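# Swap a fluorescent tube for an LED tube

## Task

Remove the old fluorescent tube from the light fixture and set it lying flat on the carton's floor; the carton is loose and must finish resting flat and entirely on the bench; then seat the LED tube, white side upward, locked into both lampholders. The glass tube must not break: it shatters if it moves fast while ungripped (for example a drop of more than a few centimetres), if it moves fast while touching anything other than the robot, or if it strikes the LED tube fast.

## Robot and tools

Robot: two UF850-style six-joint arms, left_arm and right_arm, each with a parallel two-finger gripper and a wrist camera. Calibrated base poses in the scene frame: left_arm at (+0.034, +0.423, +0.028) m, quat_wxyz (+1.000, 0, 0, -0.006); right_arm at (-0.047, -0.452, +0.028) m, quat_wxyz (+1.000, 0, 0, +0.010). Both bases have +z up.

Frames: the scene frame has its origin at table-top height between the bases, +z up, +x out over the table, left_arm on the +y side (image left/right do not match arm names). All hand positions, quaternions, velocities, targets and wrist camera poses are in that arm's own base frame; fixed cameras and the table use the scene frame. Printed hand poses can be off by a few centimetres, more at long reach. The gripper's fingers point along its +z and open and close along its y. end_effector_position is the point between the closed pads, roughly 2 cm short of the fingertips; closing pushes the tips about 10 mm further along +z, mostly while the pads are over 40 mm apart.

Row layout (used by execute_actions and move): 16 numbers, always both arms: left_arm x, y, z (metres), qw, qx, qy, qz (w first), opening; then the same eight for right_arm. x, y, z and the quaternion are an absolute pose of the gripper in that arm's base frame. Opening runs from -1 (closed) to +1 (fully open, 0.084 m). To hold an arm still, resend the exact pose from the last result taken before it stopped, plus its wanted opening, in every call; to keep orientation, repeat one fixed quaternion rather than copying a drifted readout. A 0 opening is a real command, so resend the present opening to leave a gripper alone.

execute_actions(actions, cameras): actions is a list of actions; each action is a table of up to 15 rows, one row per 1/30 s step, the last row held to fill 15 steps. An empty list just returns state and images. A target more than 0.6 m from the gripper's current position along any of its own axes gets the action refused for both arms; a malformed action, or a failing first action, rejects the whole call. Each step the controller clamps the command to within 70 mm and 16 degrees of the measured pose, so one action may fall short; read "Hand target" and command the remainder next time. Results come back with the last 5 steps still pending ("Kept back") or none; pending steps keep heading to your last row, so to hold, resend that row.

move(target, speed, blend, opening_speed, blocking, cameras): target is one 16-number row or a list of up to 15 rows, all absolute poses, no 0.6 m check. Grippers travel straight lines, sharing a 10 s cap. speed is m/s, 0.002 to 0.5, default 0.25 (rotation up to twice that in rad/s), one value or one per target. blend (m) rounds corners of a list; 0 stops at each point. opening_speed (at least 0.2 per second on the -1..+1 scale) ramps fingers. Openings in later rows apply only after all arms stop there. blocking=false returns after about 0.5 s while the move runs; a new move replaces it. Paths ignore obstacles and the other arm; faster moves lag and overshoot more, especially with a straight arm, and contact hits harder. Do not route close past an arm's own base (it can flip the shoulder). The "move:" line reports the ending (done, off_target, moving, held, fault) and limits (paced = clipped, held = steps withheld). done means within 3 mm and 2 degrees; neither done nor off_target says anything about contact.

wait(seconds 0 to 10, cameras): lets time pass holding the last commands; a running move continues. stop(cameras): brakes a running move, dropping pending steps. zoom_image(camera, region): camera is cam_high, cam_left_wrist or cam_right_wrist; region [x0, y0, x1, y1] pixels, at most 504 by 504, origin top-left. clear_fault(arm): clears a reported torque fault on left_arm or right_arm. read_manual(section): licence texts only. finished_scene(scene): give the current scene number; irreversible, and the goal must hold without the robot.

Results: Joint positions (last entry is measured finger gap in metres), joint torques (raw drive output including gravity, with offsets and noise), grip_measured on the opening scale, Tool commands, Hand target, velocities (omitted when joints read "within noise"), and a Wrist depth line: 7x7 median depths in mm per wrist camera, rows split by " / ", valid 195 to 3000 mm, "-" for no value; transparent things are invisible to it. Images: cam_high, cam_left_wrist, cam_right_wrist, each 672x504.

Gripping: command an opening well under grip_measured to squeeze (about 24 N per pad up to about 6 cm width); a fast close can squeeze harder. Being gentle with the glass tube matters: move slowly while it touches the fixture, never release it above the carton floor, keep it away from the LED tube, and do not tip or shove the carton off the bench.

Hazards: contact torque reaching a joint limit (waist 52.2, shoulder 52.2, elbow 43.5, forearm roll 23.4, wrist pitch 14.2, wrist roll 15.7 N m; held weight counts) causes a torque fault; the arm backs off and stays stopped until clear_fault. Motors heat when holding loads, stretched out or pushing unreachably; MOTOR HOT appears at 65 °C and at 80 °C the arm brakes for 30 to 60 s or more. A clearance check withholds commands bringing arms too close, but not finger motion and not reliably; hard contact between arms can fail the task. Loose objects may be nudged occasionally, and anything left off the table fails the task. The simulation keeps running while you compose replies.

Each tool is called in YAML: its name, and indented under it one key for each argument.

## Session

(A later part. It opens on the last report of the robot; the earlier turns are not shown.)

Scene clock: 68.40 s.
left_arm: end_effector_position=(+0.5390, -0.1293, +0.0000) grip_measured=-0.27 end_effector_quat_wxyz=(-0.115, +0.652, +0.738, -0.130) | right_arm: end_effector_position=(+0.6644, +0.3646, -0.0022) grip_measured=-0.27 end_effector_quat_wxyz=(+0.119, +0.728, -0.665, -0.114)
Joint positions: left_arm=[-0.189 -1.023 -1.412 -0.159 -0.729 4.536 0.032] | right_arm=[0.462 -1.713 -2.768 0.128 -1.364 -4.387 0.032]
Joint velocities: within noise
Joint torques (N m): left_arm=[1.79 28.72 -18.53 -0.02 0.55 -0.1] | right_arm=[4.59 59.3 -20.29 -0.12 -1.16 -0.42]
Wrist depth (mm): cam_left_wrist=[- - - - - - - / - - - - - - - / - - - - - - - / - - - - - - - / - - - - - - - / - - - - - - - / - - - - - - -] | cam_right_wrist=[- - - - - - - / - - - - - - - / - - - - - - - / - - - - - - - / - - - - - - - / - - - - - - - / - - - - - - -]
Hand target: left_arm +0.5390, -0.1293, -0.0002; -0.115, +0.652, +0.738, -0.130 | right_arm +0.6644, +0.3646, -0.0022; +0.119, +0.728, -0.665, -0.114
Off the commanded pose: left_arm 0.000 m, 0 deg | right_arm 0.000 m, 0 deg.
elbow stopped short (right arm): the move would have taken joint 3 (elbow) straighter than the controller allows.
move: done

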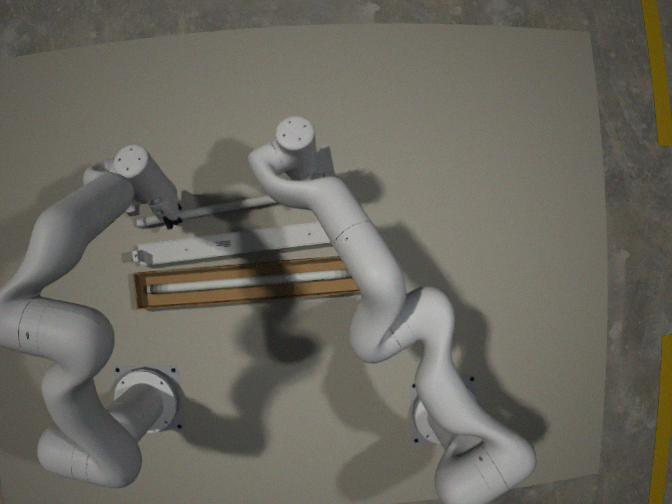

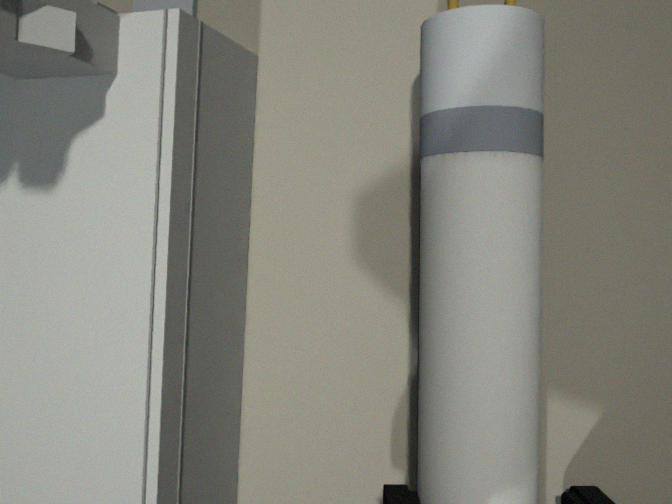

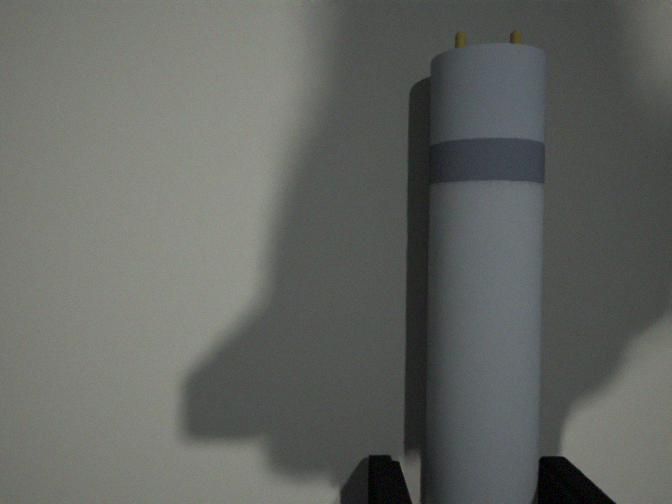

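move:
  target:
    - [0.5527,-0.1276,0.0376,-0.1149,0.6518,0.7382,-0.1302,0.0,0.6780,0.3658,0.0356,0.119,0.728,-0.665,-0.114,0.0]
    - [0.5341,-0.1299,0.10,0,0.6619,0.7496,0,0.0,0.6580,0.3644,0.10,0,0.7388,-0.6740,0,0.0]
  speed: [0.06,0.15]

zoom_image:
  camera: "cam_left_wrist"
  region: [372, 70, 492, 160]

zoom_image:
  camera: "cam_right_wrist"
  region: [362, 90, 482, 180]

Scene clock: 71.27 s.
left_arm: end_effector_position=(+0.5341, -0.1299, +0.0999) grip_measured=-0.01 end_effector_quat_wxyz=(+0.000, +0.662, +0.750, +0.000) | right_arm: end_effector_position=(+0.6580, +0.3644, +0.0999) grip_measured=-0.01 end_effector_quat_wxyz=(+0.000, +0.739, -0.674, +0.000)
Joint positions: left_arm=[-0.239 -0.66 -1.08 0 -0.42 4.35 0.044] | right_arm=[0.506 -1.094 -1.871 0 -0.777 -4.298 0.044]
Joint velocities: within noise
Joint torques (N m): left_arm=[-0.28 23.07 -21.02 -0.24 0.38 -0.1] | right_arm=[6.45 55.29 -19.12 -0.68 -0.55 -0.24]
Wrist depth (mm): cam_left_wrist=[258 259 259 258 258 258 258 / 226 211 229 258 258 258 258 / 228 221 229 258 238 258 258 / 221 221 239 258 238 258 258 / 221 221 244 258 239 258 258 / 221 221 253 258 239 258 258 / 221 221 221 258 240 258 258] | cam_right_wrist=[258 258 259 258 259 259 259 / 258 258 259 259 259 259 259 / 259 259 259 260 237 260 259 / 259 259 260 260 238 260 260 / 260 259 259 259 239 260 257 / 260 260 260 260 240 261 252 / 260 260 261 261 237 261 230]
Hand target: left_arm +0.5341, -0.1299, +0.1000; +0.000, +0.662, +0.750, +0.000 | right_arm +0.6580, +0.3644, +0.1000; +0.000, +0.739, -0.674, +0.000
Off the commanded pose: left_arm 0.000 m, 0 deg | right_arm 0.000 m, 0 deg.
elbow stopped short (right arm): the move would have taken joint 3 (elbow) straighter than the controller allows.
move: done

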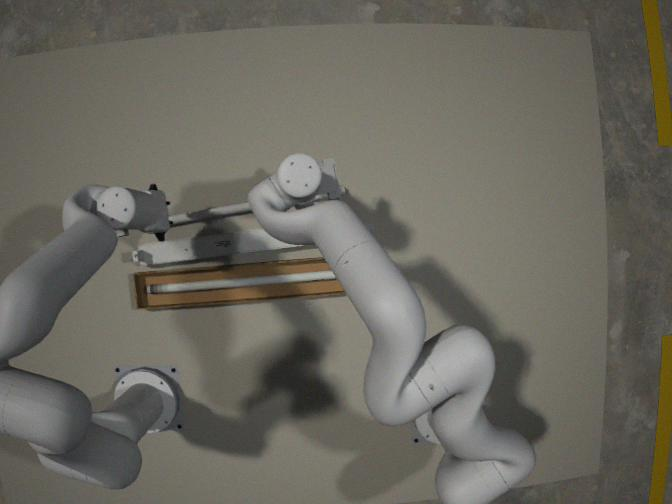

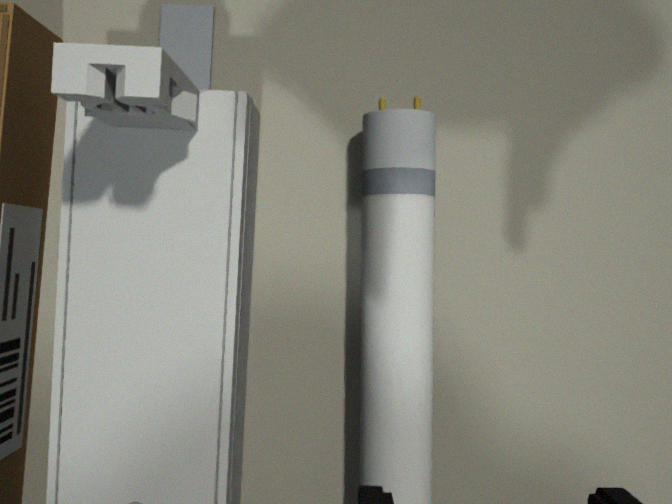

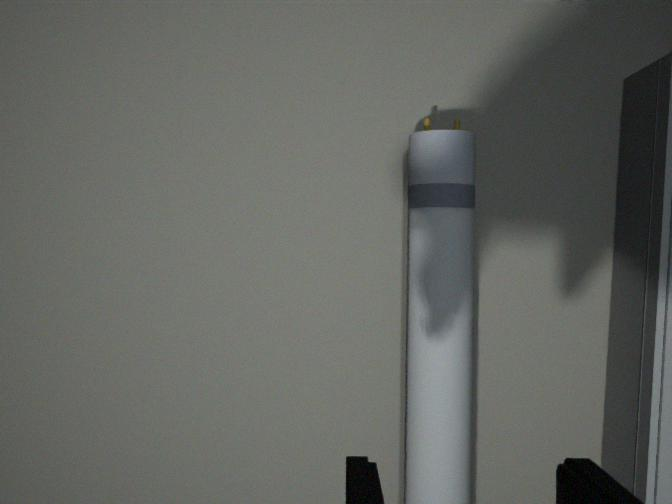

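Scaled by 4.200.

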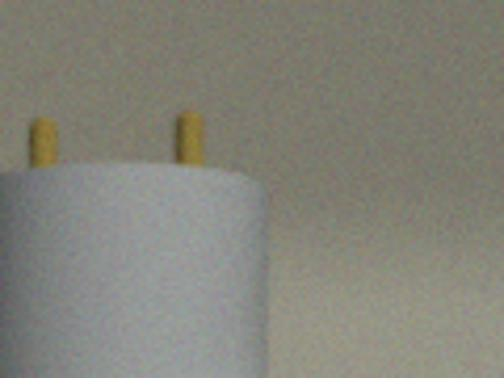

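Scaled by 4.200.

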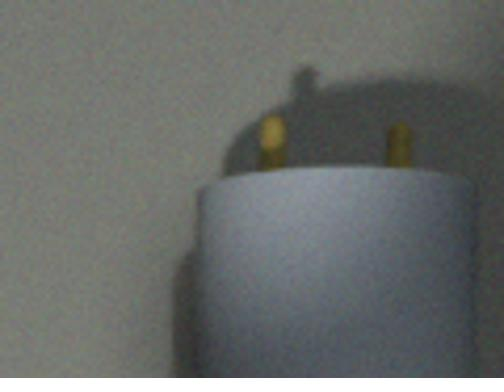

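move:
  target:
    - [0.5358,-0.1297,0.058,-0.0577,0.6594,0.7468,-0.0654,-0.1,0.6611,0.3647,0.0565,0.0644,0.7360,-0.6714,-0.0588,-0.1]
    - [0.5255,-0.1310,-0.0005,-0.0577,0.6594,0.7468,-0.0654,-0.1,0.6507,0.3637,-0.0020,0.0644,0.7360,-0.6714,-0.0588,-0.1]
    - [0.5255,-0.1310,-0.0005,-0.0577,0.6594,0.7468,-0.0654,-0.85,0.6507,0.3637,-0.0020,0.0644,0.7360,-0.6714,-0.0588,-0.85]
  speed: [0.12,0.05,0.05]
  opening_speed: 0.6

Scene clock: 76.10 s.
left_arm: end_effector_position=(+0.5255, -0.1310, -0.0005) grip_measured=-0.45 end_effector_quat_wxyz=(-0.058, +0.659, +0.747, -0.065) | right_arm: end_effector_position=(+0.6507, +0.3637, -0.0020) grip_measured=-0.45 end_effector_quat_wxyz=(+0.064, +0.736, -0.671, -0.059)
Joint positions: left_arm=[-0.218 -0.918 -1.225 -0.128 -0.475 4.489 0.024] | right_arm=[0.488 -1.366 -2.128 0.084 -0.925 -4.373 0.024]
Joint velocities: within noise
Joint torques (N m): left_arm=[-0.39 28.42 -19.01 -0.29 0.28 -0.04] | right_arm=[4.84 57.11 -17.86 -0.35 -0.76 -0.47]
Wrist depth (mm): cam_left_wrist=[- - - - - - - / - - - - - - - / - - - - - - - / - - - - - - - / - - - - - - - / - - - - - - - / - - - - - - -] | cam_right_wrist=[- - - - - - - / - - - - - - - / - - - - - - - / - - - - - - - / - - - - - - - / - - - - - - - / - - - - - - -]
Hand target: left_arm +0.5255, -0.1310, -0.0005; -0.058, +0.659, +0.747, -0.065 | right_arm +0.6507, +0.3637, -0.0020; +0.064, +0.736, -0.671, -0.059
Off the commanded pose: left_arm 0.000 m, 0 deg | right_arm 0.000 m, 0 deg.
move: done

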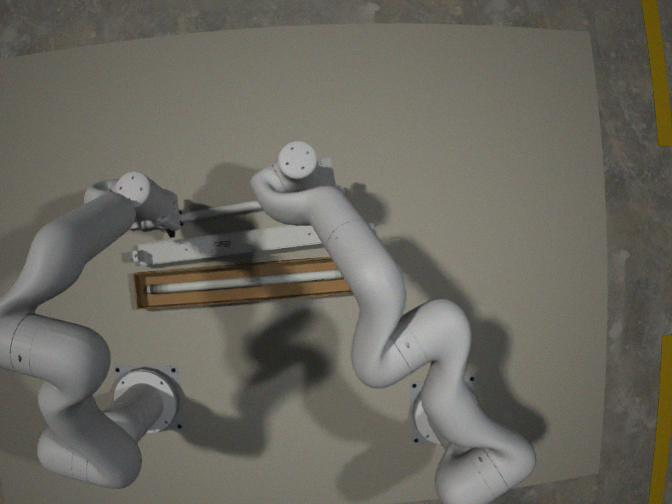

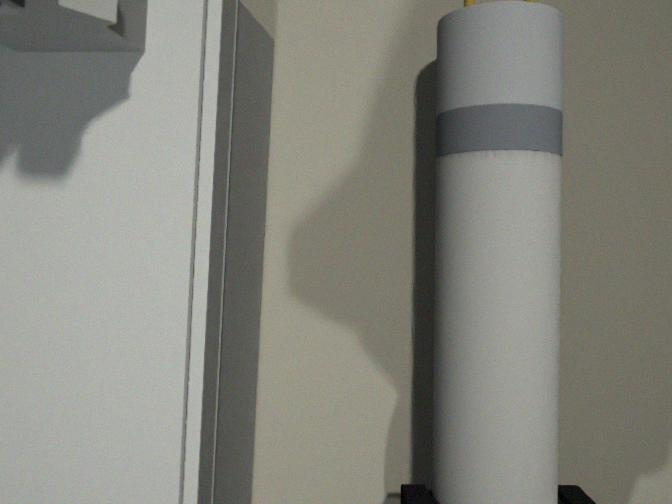

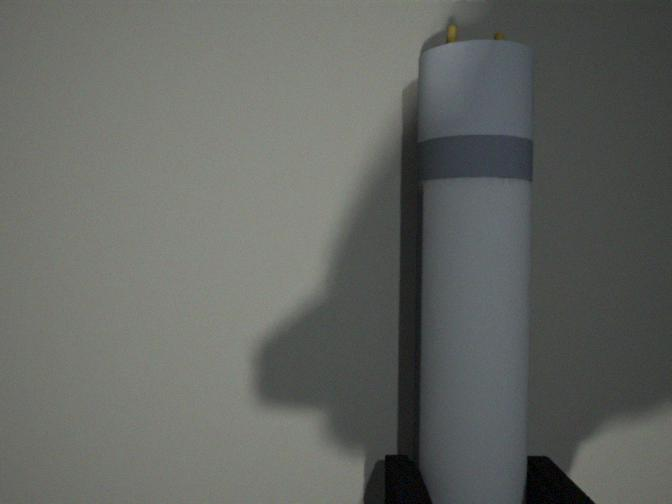

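move:
  target:
    - [0.5255,-0.1310,0.039,-0.0577,0.6594,0.7468,-0.0654,-0.85,0.6507,0.3637,0.0375,0.0644,0.7360,-0.6714,-0.0588,-0.85]
    - [0.5172,-0.1320,0.039,0.1432,0.6462,0.7318,0.1622,-0.85,0.6424,0.3630,0.0375,-0.1599,0.7213,-0.6580,0.1459,-0.85]
    - [0.5172,-0.1320,0.0005,0.1432,0.6462,0.7318,0.1622,-0.85,0.6424,0.3630,-0.0010,-0.1599,0.7213,-0.6580,0.1459,-0.85]
  speed: [0.1,0.15,0.06]
  blend: [0.01,0.01,0]

zoom_image:
  camera: "cam_right_wrist"
  region: [400, 0, 560, 120]

Scene clock: 80.37 s.
left_arm: end_effector_position=(+0.5173, -0.1321, +0.0005) grip_measured=-0.45 end_effector_quat_wxyz=(+0.143, +0.646, +0.732, +0.162) | right_arm: end_effector_position=(+0.6424, +0.3633, -0.0009) grip_measured=-0.45 end_effector_quat_wxyz=(-0.159, +0.721, -0.658, +0.145)
Joint positions: left_arm=[-0.336 -0.777 -0.814 -0.499 0.403 4.755 0.024] | right_arm=[0.58 -1.062 -1.465 -1.497 -0.199 -2.768 0.024]
Joint velocities: within noise
Joint torques (N m): left_arm=[0.99 21.12 -12.03 -1.51 1.24 -0.12] | right_arm=[2.3 49.05 -13.32 -1.36 -2.38 -0.57]
Wrist depth (mm): cam_left_wrist=[- - - - - - - / - - - - - - - / - - - - - - - / - - - - - - - / - - - - - - - / - - - - - - - / - - - - - - -] | cam_right_wrist=[226 206 - - - - - / 226 206 - - - - - / 226 207 - - - - - / 226 207 - - - - - / 227 207 - - - - - / 227 207 - - - - - / 228 207 - - - - -]
Hand target: left_arm +0.5172, -0.1320, +0.0005; +0.143, +0.646, +0.732, +0.162 | right_arm +0.6425, +0.3631, -0.0010; -0.159, +0.721, -0.658, +0.145
Off the commanded pose: left_arm 0.000 m, 0 deg | right_arm 0.000 m, 0 deg.
move: done

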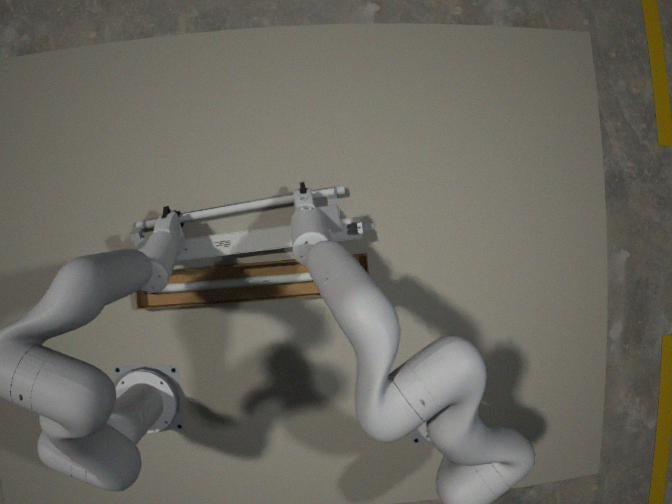

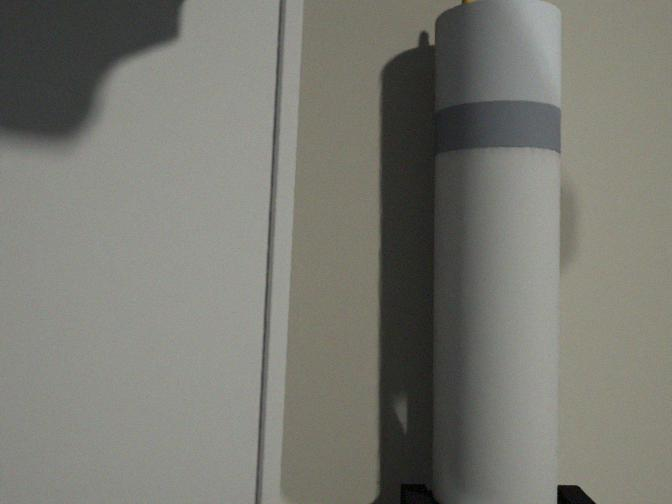

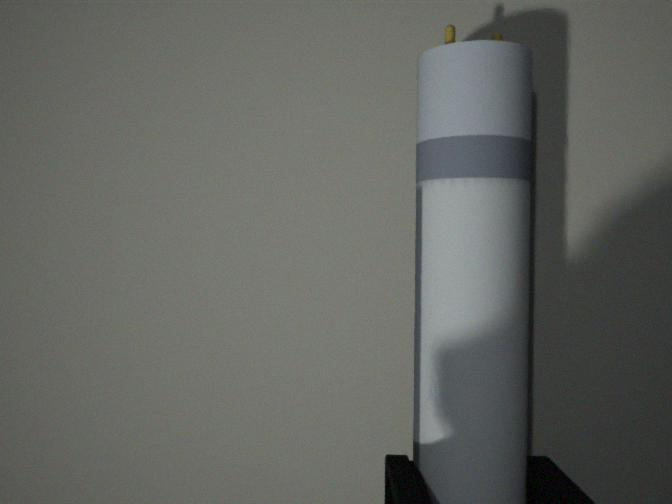

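Scaled by 3.150.

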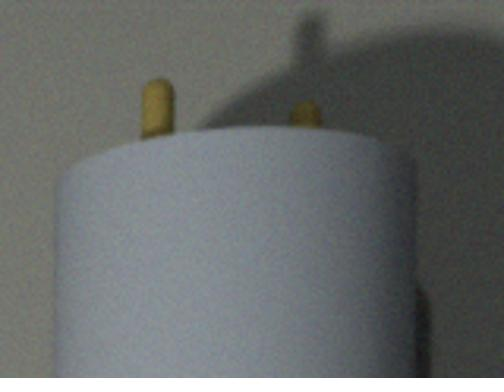

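move:
  target:
    - [0.5172,-0.1320,0.0005,0.1432,0.6462,0.7318,0.1622,-0.85,0.6425,0.3631,-0.0010,-0.1599,0.7213,-0.6580,0.1459,-0.27]
    - [0.5172,-0.1320,0.0005,0.1432,0.6462,0.7318,0.1622,-0.85,0.6214,0.3614,0.0444,-0.1599,0.7213,-0.6580,0.1459,-0.1]
    - [0.5172,-0.1320,0.0005,0.1432,0.6462,0.7318,0.1622,-0.85,0.6416,0.3632,0.0500,-0.0386,0.7378,-0.6731,0.0353,-0.1]
  speed: [0.05,0.06,0.1]
  opening_speed: 0.6

zoom_image:
  camera: "cam_right_wrist"
  region: [360, 30, 560, 180]

Scene clock: 86.17 s.
left_arm: end_effector_position=(+0.5172, -0.1320, +0.0005) grip_measured=-0.45 end_effector_quat_wxyz=(+0.143, +0.646, +0.732, +0.162) | right_arm: end_effector_position=(+0.6416, +0.3632, +0.0500) grip_measured=-0.11 end_effector_quat_wxyz=(-0.039, +0.738, -0.673, +0.035)
Joint positions: left_arm=[-0.336 -0.777 -0.814 -0.499 0.403 4.755 0.024] | right_arm=[0.53 -1.073 -1.7 -0.088 -0.534 -4.201 0.039]
Joint velocities: within noise
Joint torques (N m): left_arm=[0.41 21.15 -13.35 -0.7 1.21 -0.13] | right_arm=[6.04 54.8 -18.85 -0.27 -0.38 -0.25]
Wrist depth (mm): cam_left_wrist=[- - - - - - - / - - - - - - - / - - - - - - - / - - - - - - - / - - - - - - - / - - - - - - - / - - - - - - -] | cam_right_wrist=[224 220 216 213 210 206 203 / 223 220 217 213 209 207 204 / 224 220 217 213 209 207 204 / 224 220 217 214 209 207 204 / 225 221 217 214 209 207 204 / 225 221 218 215 209 208 204 / 225 222 218 215 - 208 205]
Hand target: left_arm +0.5172, -0.1320, +0.0005; +0.143, +0.646, +0.732, +0.162 | right_arm +0.6416, +0.3632, +0.0500; -0.039, +0.738, -0.673, +0.035
Off the commanded pose: left_arm 0.000 m, 0 deg | right_arm 0.000 m, 0 deg.
move: done

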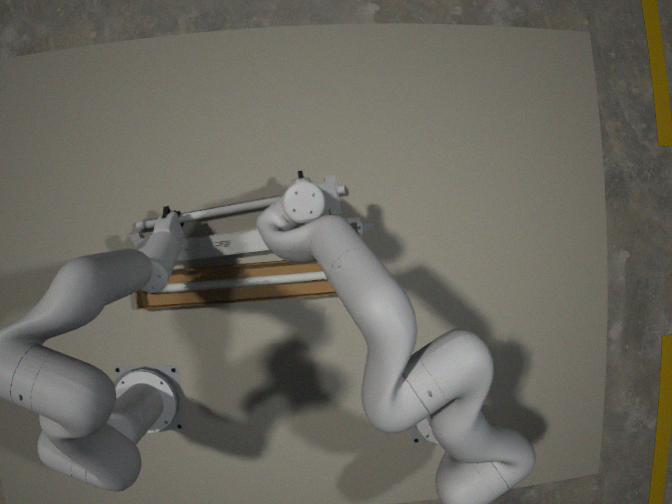

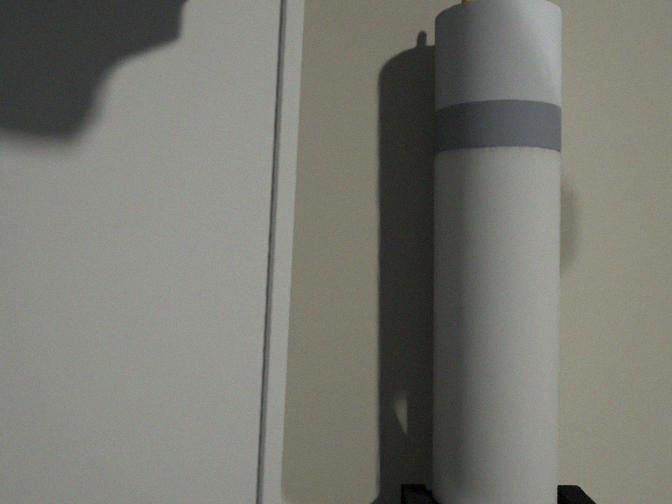

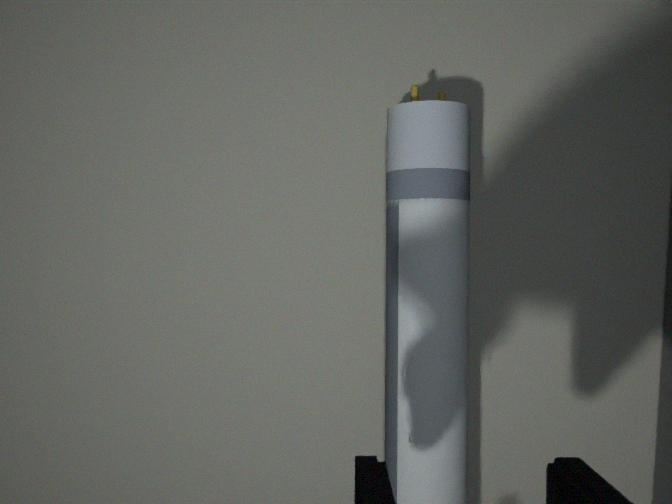

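Scaled by 2.520.

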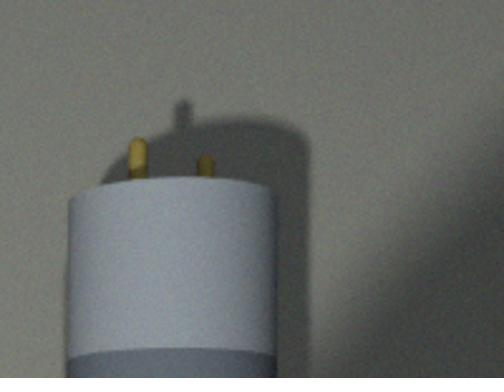

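move:
  target:
    - [0.5172,-0.1320,0.0005,0.1432,0.6462,0.7318,0.1622,-0.85,0.6446,0.3635,0.0500,-0.0386,0.7378,-0.6731,0.0353,-0.1]
    - [0.5172,-0.1320,0.0005,0.1432,0.6462,0.7318,0.1622,-0.85,0.6498,0.3640,0.0003,-0.0386,0.7378,-0.6731,0.0353,-0.1]
    - [0.5172,-0.1320,0.0005,0.1432,0.6462,0.7318,0.1622,-0.85,0.6498,0.3640,0.0003,-0.0386,0.7378,-0.6731,0.0353,-0.9]
  speed: [0.1,0.06,0.05]
  opening_speed: 0.5

Scene clock: 89.47 s.
left_arm: end_effector_position=(+0.5172, -0.1320, +0.0005) grip_measured=-0.45 end_effector_quat_wxyz=(+0.143, +0.646, +0.732, +0.162) | right_arm: end_effector_position=(+0.6498, +0.3640, +0.0003) grip_measured=-0.46 end_effector_quat_wxyz=(-0.039, +0.738, -0.673, +0.035)
Joint positions: left_arm=[-0.336 -0.777 -0.814 -0.499 0.403 4.755 0.024] | right_arm=[0.525 -1.176 -1.766 -0.092 -0.497 -4.2 0.024]
Joint velocities: within noise
Joint torques (N m): left_arm=[-1.36 21.44 -13.85 -0.72 1.07 0.01] | right_arm=[4.41 54.52 -16.87 -1.03 0 -0.47]
Wrist depth (mm): cam_left_wrist=[- - - - - - - / - - - - - - - / - - - - - - - / - - - - - - - / - - - - - - - / - - - - - - - / - - - - - - -] | cam_right_wrist=[- - - - - - - / - - - - - - - / - - - - - - - / - - - - - - - / - - - - - - - / - - - - - - - / - - - - - - -]
Hand target: left_arm +0.5172, -0.1320, +0.0005; +0.143, +0.646, +0.732, +0.162 | right_arm +0.6498, +0.3640, +0.0003; -0.039, +0.738, -0.673, +0.035
Off the commanded pose: left_arm 0.000 m, 0 deg | right_arm 0.000 m, 0 deg.
move: done

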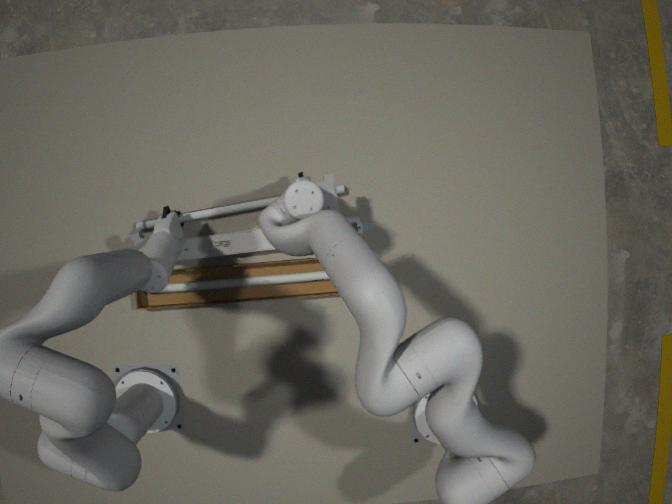

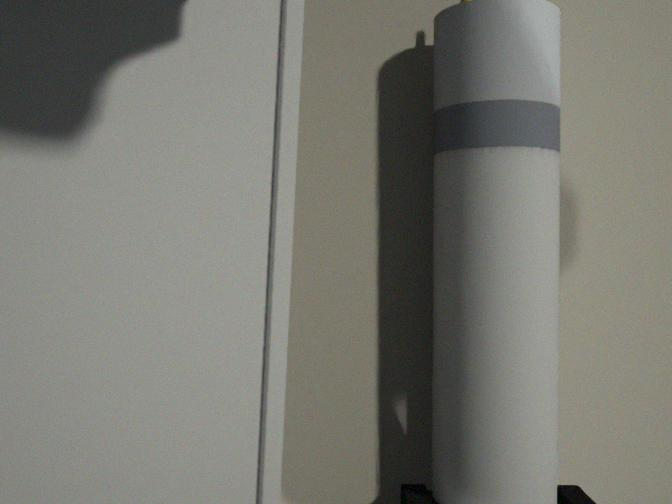

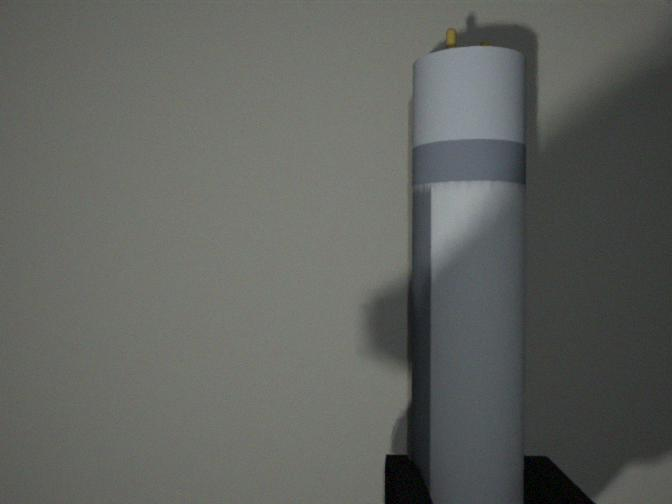

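move:
  target:
    - [0.5172,-0.1320,0.0005,0.1432,0.6462,0.7318,0.1622,-0.27,0.6498,0.3640,0.0003,-0.0386,0.7378,-0.6731,0.0353,-0.9]
    - [0.4964,-0.1347,0.0458,0.1432,0.6462,0.7318,0.1622,-0.1,0.6498,0.3640,0.0003,-0.0386,0.7378,-0.6731,0.0353,-0.9]
    - [0.5165,-0.1322,0.0514,0.0346,0.6610,0.7486,0.0392,-0.1,0.6498,0.3640,0.0003,-0.0386,0.7378,-0.6731,0.0353,-0.9]
  speed: [0.05,0.06,0.1]
  opening_speed: 0.6

zoom_image:
  camera: "cam_left_wrist"
  region: [360, 30, 560, 180]

Scene clock: 94.93 s.
left_arm: end_effector_position=(+0.5162, -0.1321, +0.0510) grip_measured=-0.11 end_effector_quat_wxyz=(+0.099, +0.660, +0.743, +0.045) | right_arm: end_effector_position=(+0.6498, +0.3640, +0.0003) grip_measured=-0.46 end_effector_quat_wxyz=(-0.039, +0.738, -0.673, +0.035)
Joint positions: left_arm=[-0.245 -0.661 -0.885 -1.069 -0.013 5.416 0.039] | right_arm=[0.525 -1.176 -1.766 -0.092 -0.497 -4.2 0.024]
Joint velocities: within noise
Joint torques (N m): left_arm=[-0.97 21.36 -17.27 -0.83 0.58 -0.11] | right_arm=[7.49 58.37 -16.75 -0.59 -0.45 -0.44]
Wrist depth (mm): cam_left_wrist=[- - - - 199 205 211 / - - - 196 - 207 213 / - - - 197 - 208 215 / - - - 199 - 211 218 / - - 197 201 - 212 220 / - - 199 202 - 215 222 / - - 199 204 - 217 224] | cam_right_wrist=[- - - - - - - / - - - - - - - / - - - - - - - / - - - - - - - / - - - - - - - / - - - - - - - / - - - - - - -]
Hand target: left_arm +0.5162, -0.1321, +0.0510; +0.099, +0.660, +0.743, +0.045 | right_arm +0.6498, +0.3640, +0.0003; -0.039, +0.738, -0.673, +0.035
Off the commanded pose: left_arm 0.000 m, 7 deg | right_arm 0.000 m, 0 deg.
move: off_target (left_arm)

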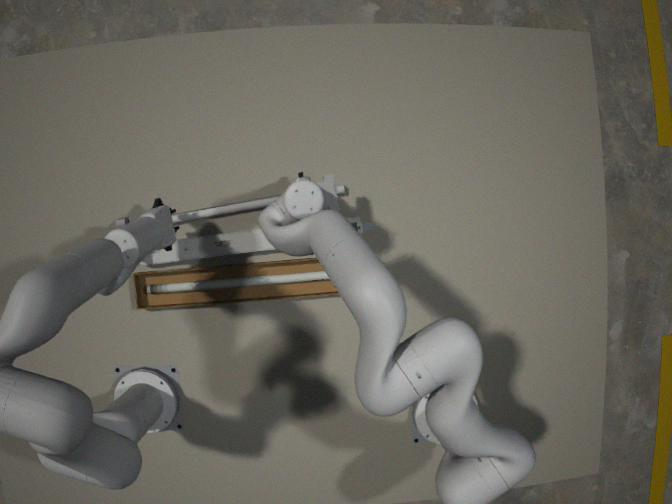

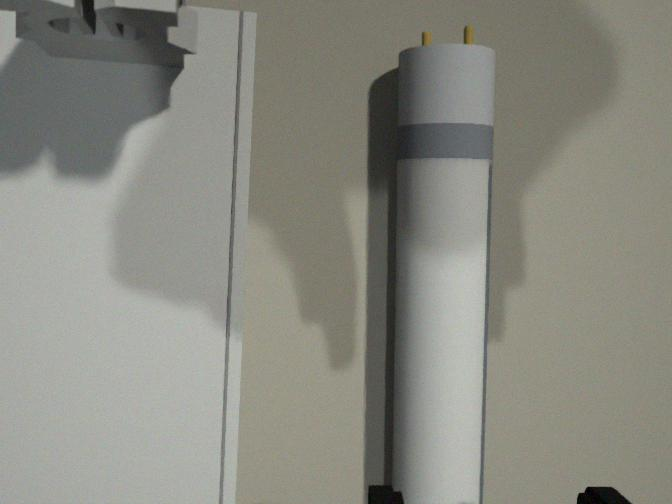

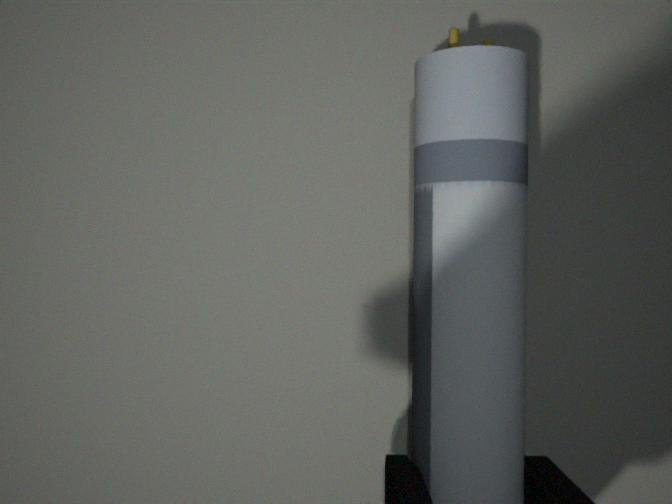

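Scaled by 2.520.

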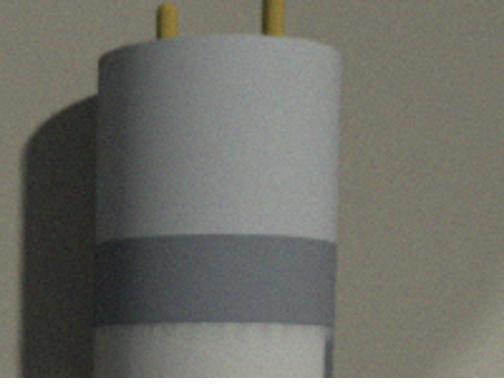

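move:
  target:
    - [0.5229,-0.1315,0.08,-0.0577,0.6594,0.7468,-0.0654,-0.1,0.6498,0.3640,0.0003,-0.0386,0.7378,-0.6731,0.0353,-0.9]
    - [0.5165,-0.1322,0.0514,0.0346,0.6610,0.7486,0.0392,-0.1,0.6498,0.3640,0.0003,-0.0386,0.7378,-0.6731,0.0353,-0.9]
  speed: [0.1,0.1]
  cameras: ["cam_left_wrist"]

Scene clock: 99.27 s.
left_arm: end_effector_position=(+0.5165, -0.1322, +0.0514) grip_measured=-0.11 end_effector_quat_wxyz=(+0.035, +0.661, +0.749, +0.039) | right_arm: end_effector_position=(+0.6498, +0.3640, +0.0003) grip_measured=-0.46 end_effector_quat_wxyz=(-0.039, +0.738, -0.673, +0.035)
Joint positions: left_arm=[-0.269 -0.694 -0.969 0.217 -0.183 4.108 0.039] | right_arm=[0.525 -1.176 -1.766 -0.092 -0.497 -4.2 0.024]
Joint velocities: within noise
Joint torques (N m): left_arm=[-1.53 23.49 -19.27 -0.34 0.43 -0.11] | right_arm=[7.69 56.06 -17.91 -0.88 -0.28 -0.56]
Wrist depth (mm): cam_left_wrist=[- - 204 207 209 213 217 / - - 205 206 208 213 216 / - - 205 206 208 213 217 / - - 205 207 208 213 216 / - - 205 207 208 213 216 / - - 205 207 208 213 217 / - - 205 206 208 213 216] | cam_right_wrist=[- - - - - - - / - - - - - - - / - - - - - - - / - - - - - - - / - - - - - - - / - - - - - - - / - - - - - - -]
Hand target: left_arm +0.5165, -0.1322, +0.0514; +0.035, +0.661, +0.749, +0.039 | right_arm +0.6498, +0.3640, +0.0003; -0.039, +0.738, -0.673, +0.035
Off the commanded pose: left_arm 0.000 m, 0 deg | right_arm 0.000 m, 0 deg.
move: done
Images, in order (width x height): cam_left_wrist 672x504.

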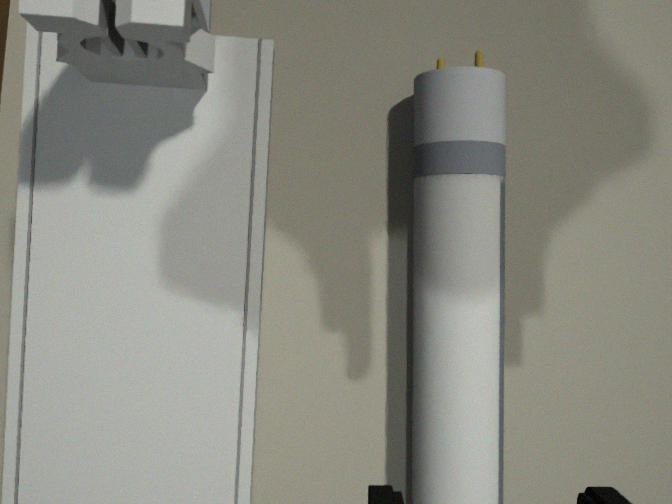

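move:
  target:
    - [0.5185,-0.1320,0.0514,0.0346,0.6610,0.7486,0.0392,-0.1,0.6498,0.3640,0.0003,-0.0386,0.7378,-0.6731,0.0353,-0.9]
    - [0.5237,-0.1314,0.0017,0.0346,0.6610,0.7486,0.0392,-0.1,0.6498,0.3640,0.0003,-0.0386,0.7378,-0.6731,0.0353,-0.9]
    - [0.5237,-0.1314,0.0017,0.0346,0.6610,0.7486,0.0392,-0.9,0.6498,0.3640,0.0003,-0.0386,0.7378,-0.6731,0.0353,-0.9]
  speed: [0.1,0.06,0.05]
  opening_speed: 0.5

Scene clock: 103.23 s.
left_arm: end_effector_position=(+0.5237, -0.1314, +0.0017) grip_measured=-0.45 end_effector_quat_wxyz=(+0.035, +0.661, +0.749, +0.039) | right_arm: end_effector_position=(+0.6498, +0.3640, +0.0003) grip_measured=-0.46 end_effector_quat_wxyz=(-0.039, +0.738, -0.673, +0.035)
Joint positions: left_arm=[-0.264 -0.814 -1.017 0.358 -0.113 3.971 0.024] | right_arm=[0.525 -1.176 -1.766 -0.092 -0.497 -4.2 0.024]
Joint velocities: within noise
Joint torques (N m): left_arm=[-0.03 25.31 -18.19 -0.52 0.57 -0.07] | right_arm=[5.5 54.52 -17.97 -0.88 -0.48 -0.32]
Wrist depth (mm): cam_left_wrist=[- - - - - - - / - - - - - - - / - - - - - - - / - - - - - - - / - - - - - - - / - - - - - - - / - - - - - - -] | cam_right_wrist=[- - - - - - - / - - - - - - - / - - - - - - - / - - - - - - - / - - - - - - - / - - - - - - - / - - - - - - -]
Hand target: left_arm +0.5237, -0.1314, +0.0017; +0.035, +0.661, +0.749, +0.039 | right_arm +0.6498, +0.3640, +0.0003; -0.039, +0.738, -0.673, +0.035
Off the commanded pose: left_arm 0.000 m, 0 deg | right_arm 0.000 m, 0 deg.
move: done

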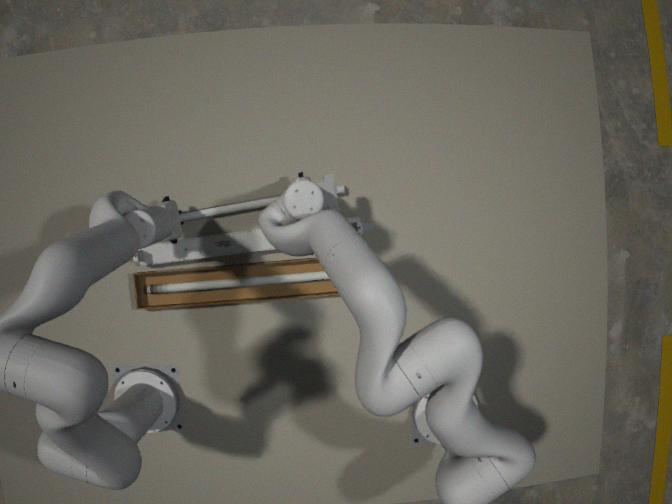

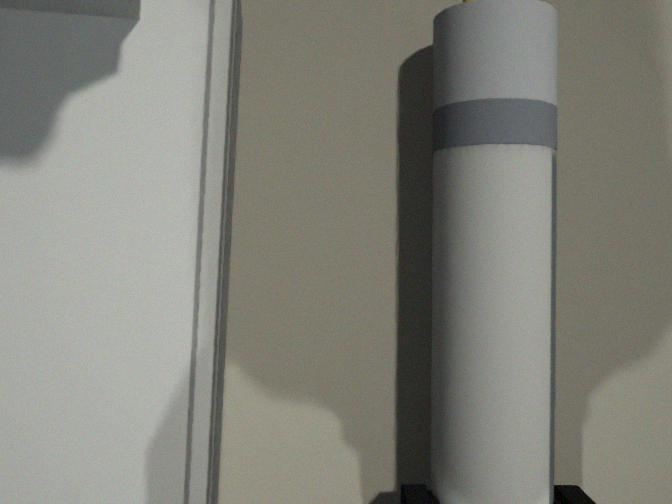

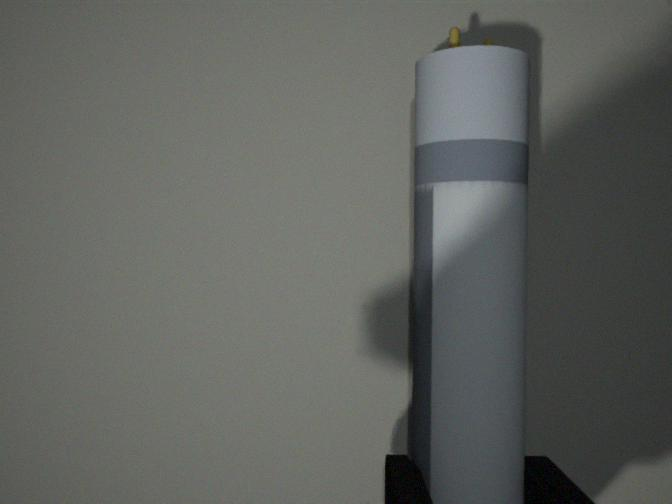

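move:
  target:
    - [0.5237,-0.1314,0.15,0.0346,0.6610,0.7486,0.0392,-0.9,0.6498,0.3640,0.1486,-0.0386,0.7378,-0.6731,0.0353,-0.9]
    - [0.4283,-0.1553,0.15,0.2951,0.6118,0.6610,0.3188,-0.9,0.5364,0.3421,0.1475,-0.3140,0.6511,-0.6224,0.3002,-0.9]
  speed: [0.12,0.12]

Scene clock: 109.83 s.
left_arm: end_effector_position=(+0.4286, -0.1557, +0.1502) grip_measured=-0.45 end_effector_quat_wxyz=(+0.296, +0.612, +0.661, +0.319) | right_arm: end_effector_position=(+0.5365, +0.3427, +0.1477) grip_measured=-0.46 end_effector_quat_wxyz=(-0.314, +0.651, -0.622, +0.300)
Joint positions: left_arm=[-0.622 -0.369 -0.373 2.442 -0.896 1.574 0.024] | right_arm=[0.768 -0.638 -0.881 -2.253 -0.729 -1.811 0.024]
Joint velocities: within noise
Joint torques (N m): left_arm=[-1.55 14.36 -17.45 0.35 -1.38 -0.26] | right_arm=[11.52 38.62 -14.29 -3.19 -1.46 -0.39]
Wrist depth (mm): cam_left_wrist=[232 262 301 - 405 580 2606 / 215 222 301 - 406 580 2696 / 216 230 313 - 407 581 2609 / 216 230 313 - 407 584 2674 / 216 230 313 - 407 581 2677 / 216 230 314 - - 582 2706 / 216 230 303 - - 585 2665] | cam_right_wrist=[2488 2682 574 457 382 325 294 / 2583 2661 - - - 325 213 / 2571 712 - - - 326 245 / 2594 709 - - - 326 246 / 2632 711 - - - 326 245 / 2573 708 - - - 326 246 / 2574 714 - - - 325 246]
Hand target: left_arm +0.4283, -0.1553, +0.1500; +0.295, +0.612, +0.661, +0.319 | right_arm +0.5364, +0.3421, +0.1475; -0.314, +0.651, -0.622, +0.300
Off the commanded pose: left_arm 0.001 m, 0 deg | right_arm 0.001 m, 0 deg.
move: done

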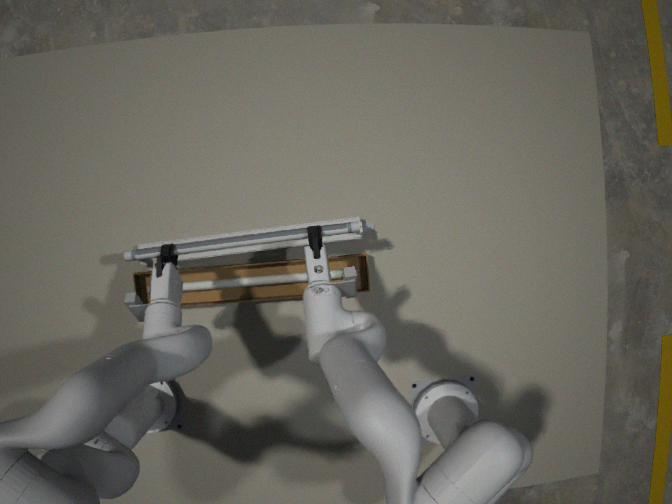

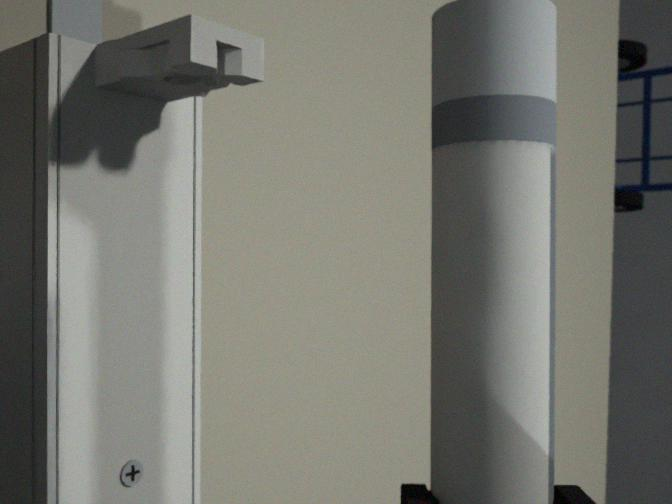

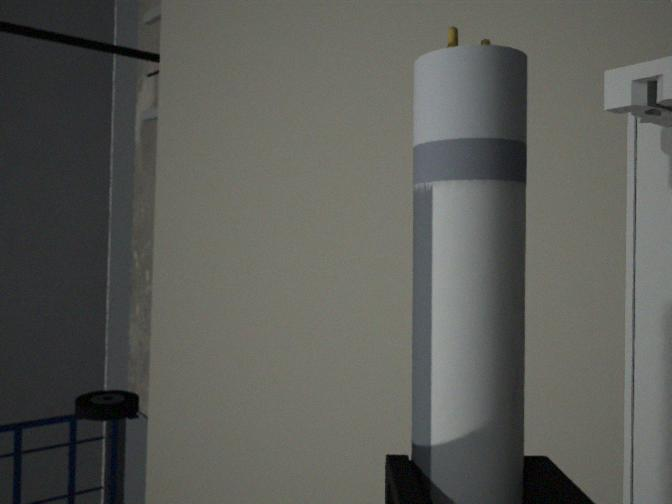

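move:
  target: [0.4283,-0.1553,0.0771,0.2951,0.6118,0.6610,0.3188,-0.9,0.5364,0.3421,0.0746,-0.3140,0.6511,-0.6224,0.3002,-0.9]
  speed: 0.1

zoom_image:
  camera: "cam_right_wrist"
  region: [400, 0, 640, 180]

zoom_image:
  camera: "cam_left_wrist"
  region: [330, 0, 570, 180]

zoom_image:
  camera: "cam_high"
  region: [110, 200, 390, 300]

Scene clock: 111.37 s.
left_arm: end_effector_position=(+0.4283, -0.1553, +0.0772) grip_measured=-0.45 end_effector_quat_wxyz=(+0.295, +0.612, +0.661, +0.319) | right_arm: end_effector_position=(+0.5364, +0.3421, +0.0747) grip_measured=-0.46 end_effector_quat_wxyz=(-0.314, +0.651, -0.622, +0.300)
Joint positions: left_arm=[-0.621 -0.639 -0.433 2.528 -1.063 1.419 0.024] | right_arm=[0.768 -0.81 -0.924 -2.35 -0.816 -1.675 0.024]
Joint velocities: within noise
Joint torques (N m): left_arm=[0.87 16.25 -8.84 -2.29 -1.02 -0.08] | right_arm=[0.56 36.83 -8.93 -0.09 -2.24 -0.61]
Wrist depth (mm): cam_left_wrist=[- - - - - 408 569 / - - - - - 409 571 / - - - - - 408 573 / - - - - - 411 573 / - - - 195 - 410 574 / - - - 195 - 410 576 / - - - - - 411 576] | cam_right_wrist=[2462 566 422 374 - - - / 2474 566 449 - - - - / 2517 565 450 - - 201 - / 2596 566 449 - - 200 - / 2587 567 450 - - 201 - / 2551 564 450 - - 201 - / 2568 565 - - - - -]
Hand target: left_arm +0.4283, -0.1553, +0.0771; +0.295, +0.612, +0.661, +0.319 | right_arm +0.5364, +0.3421, +0.0746; -0.314, +0.651, -0.622, +0.300
Off the commanded pose: left_arm 0.000 m, 0 deg | right_arm 0.000 m, 0 deg.
move: done

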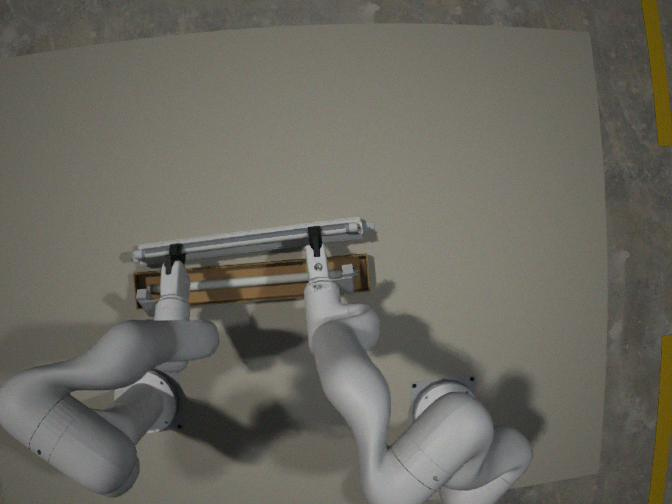

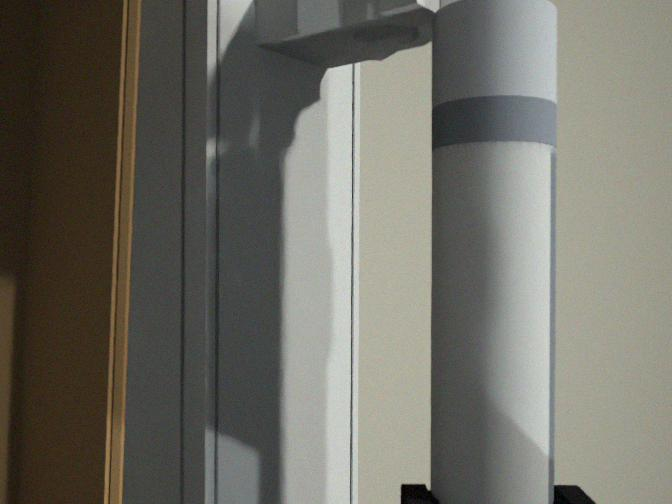

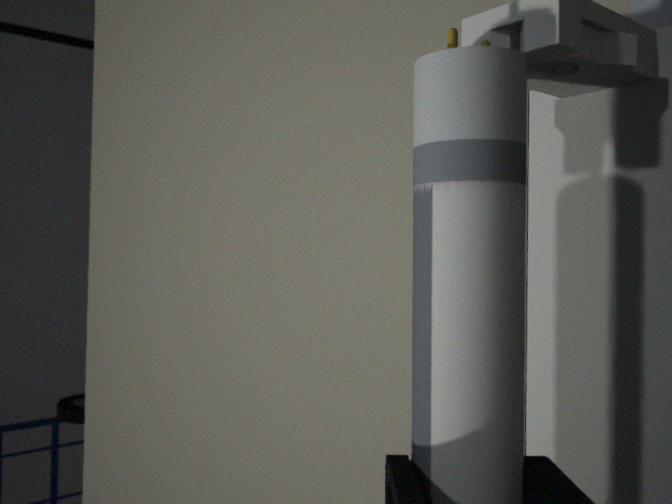

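Scaled by 2.100.

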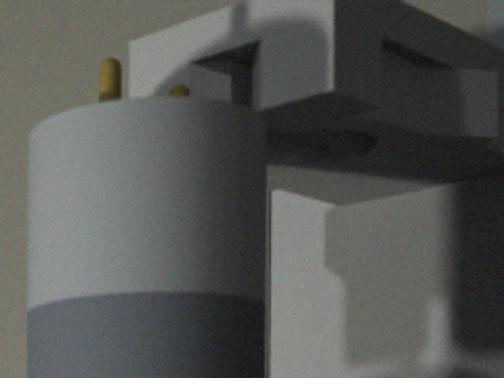

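Scaled by 2.100.

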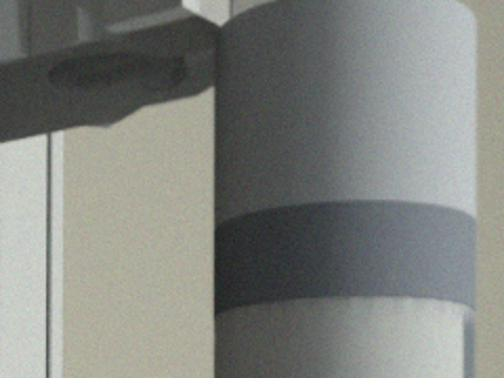

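Scaled by 1.800.

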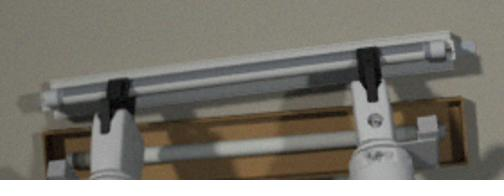

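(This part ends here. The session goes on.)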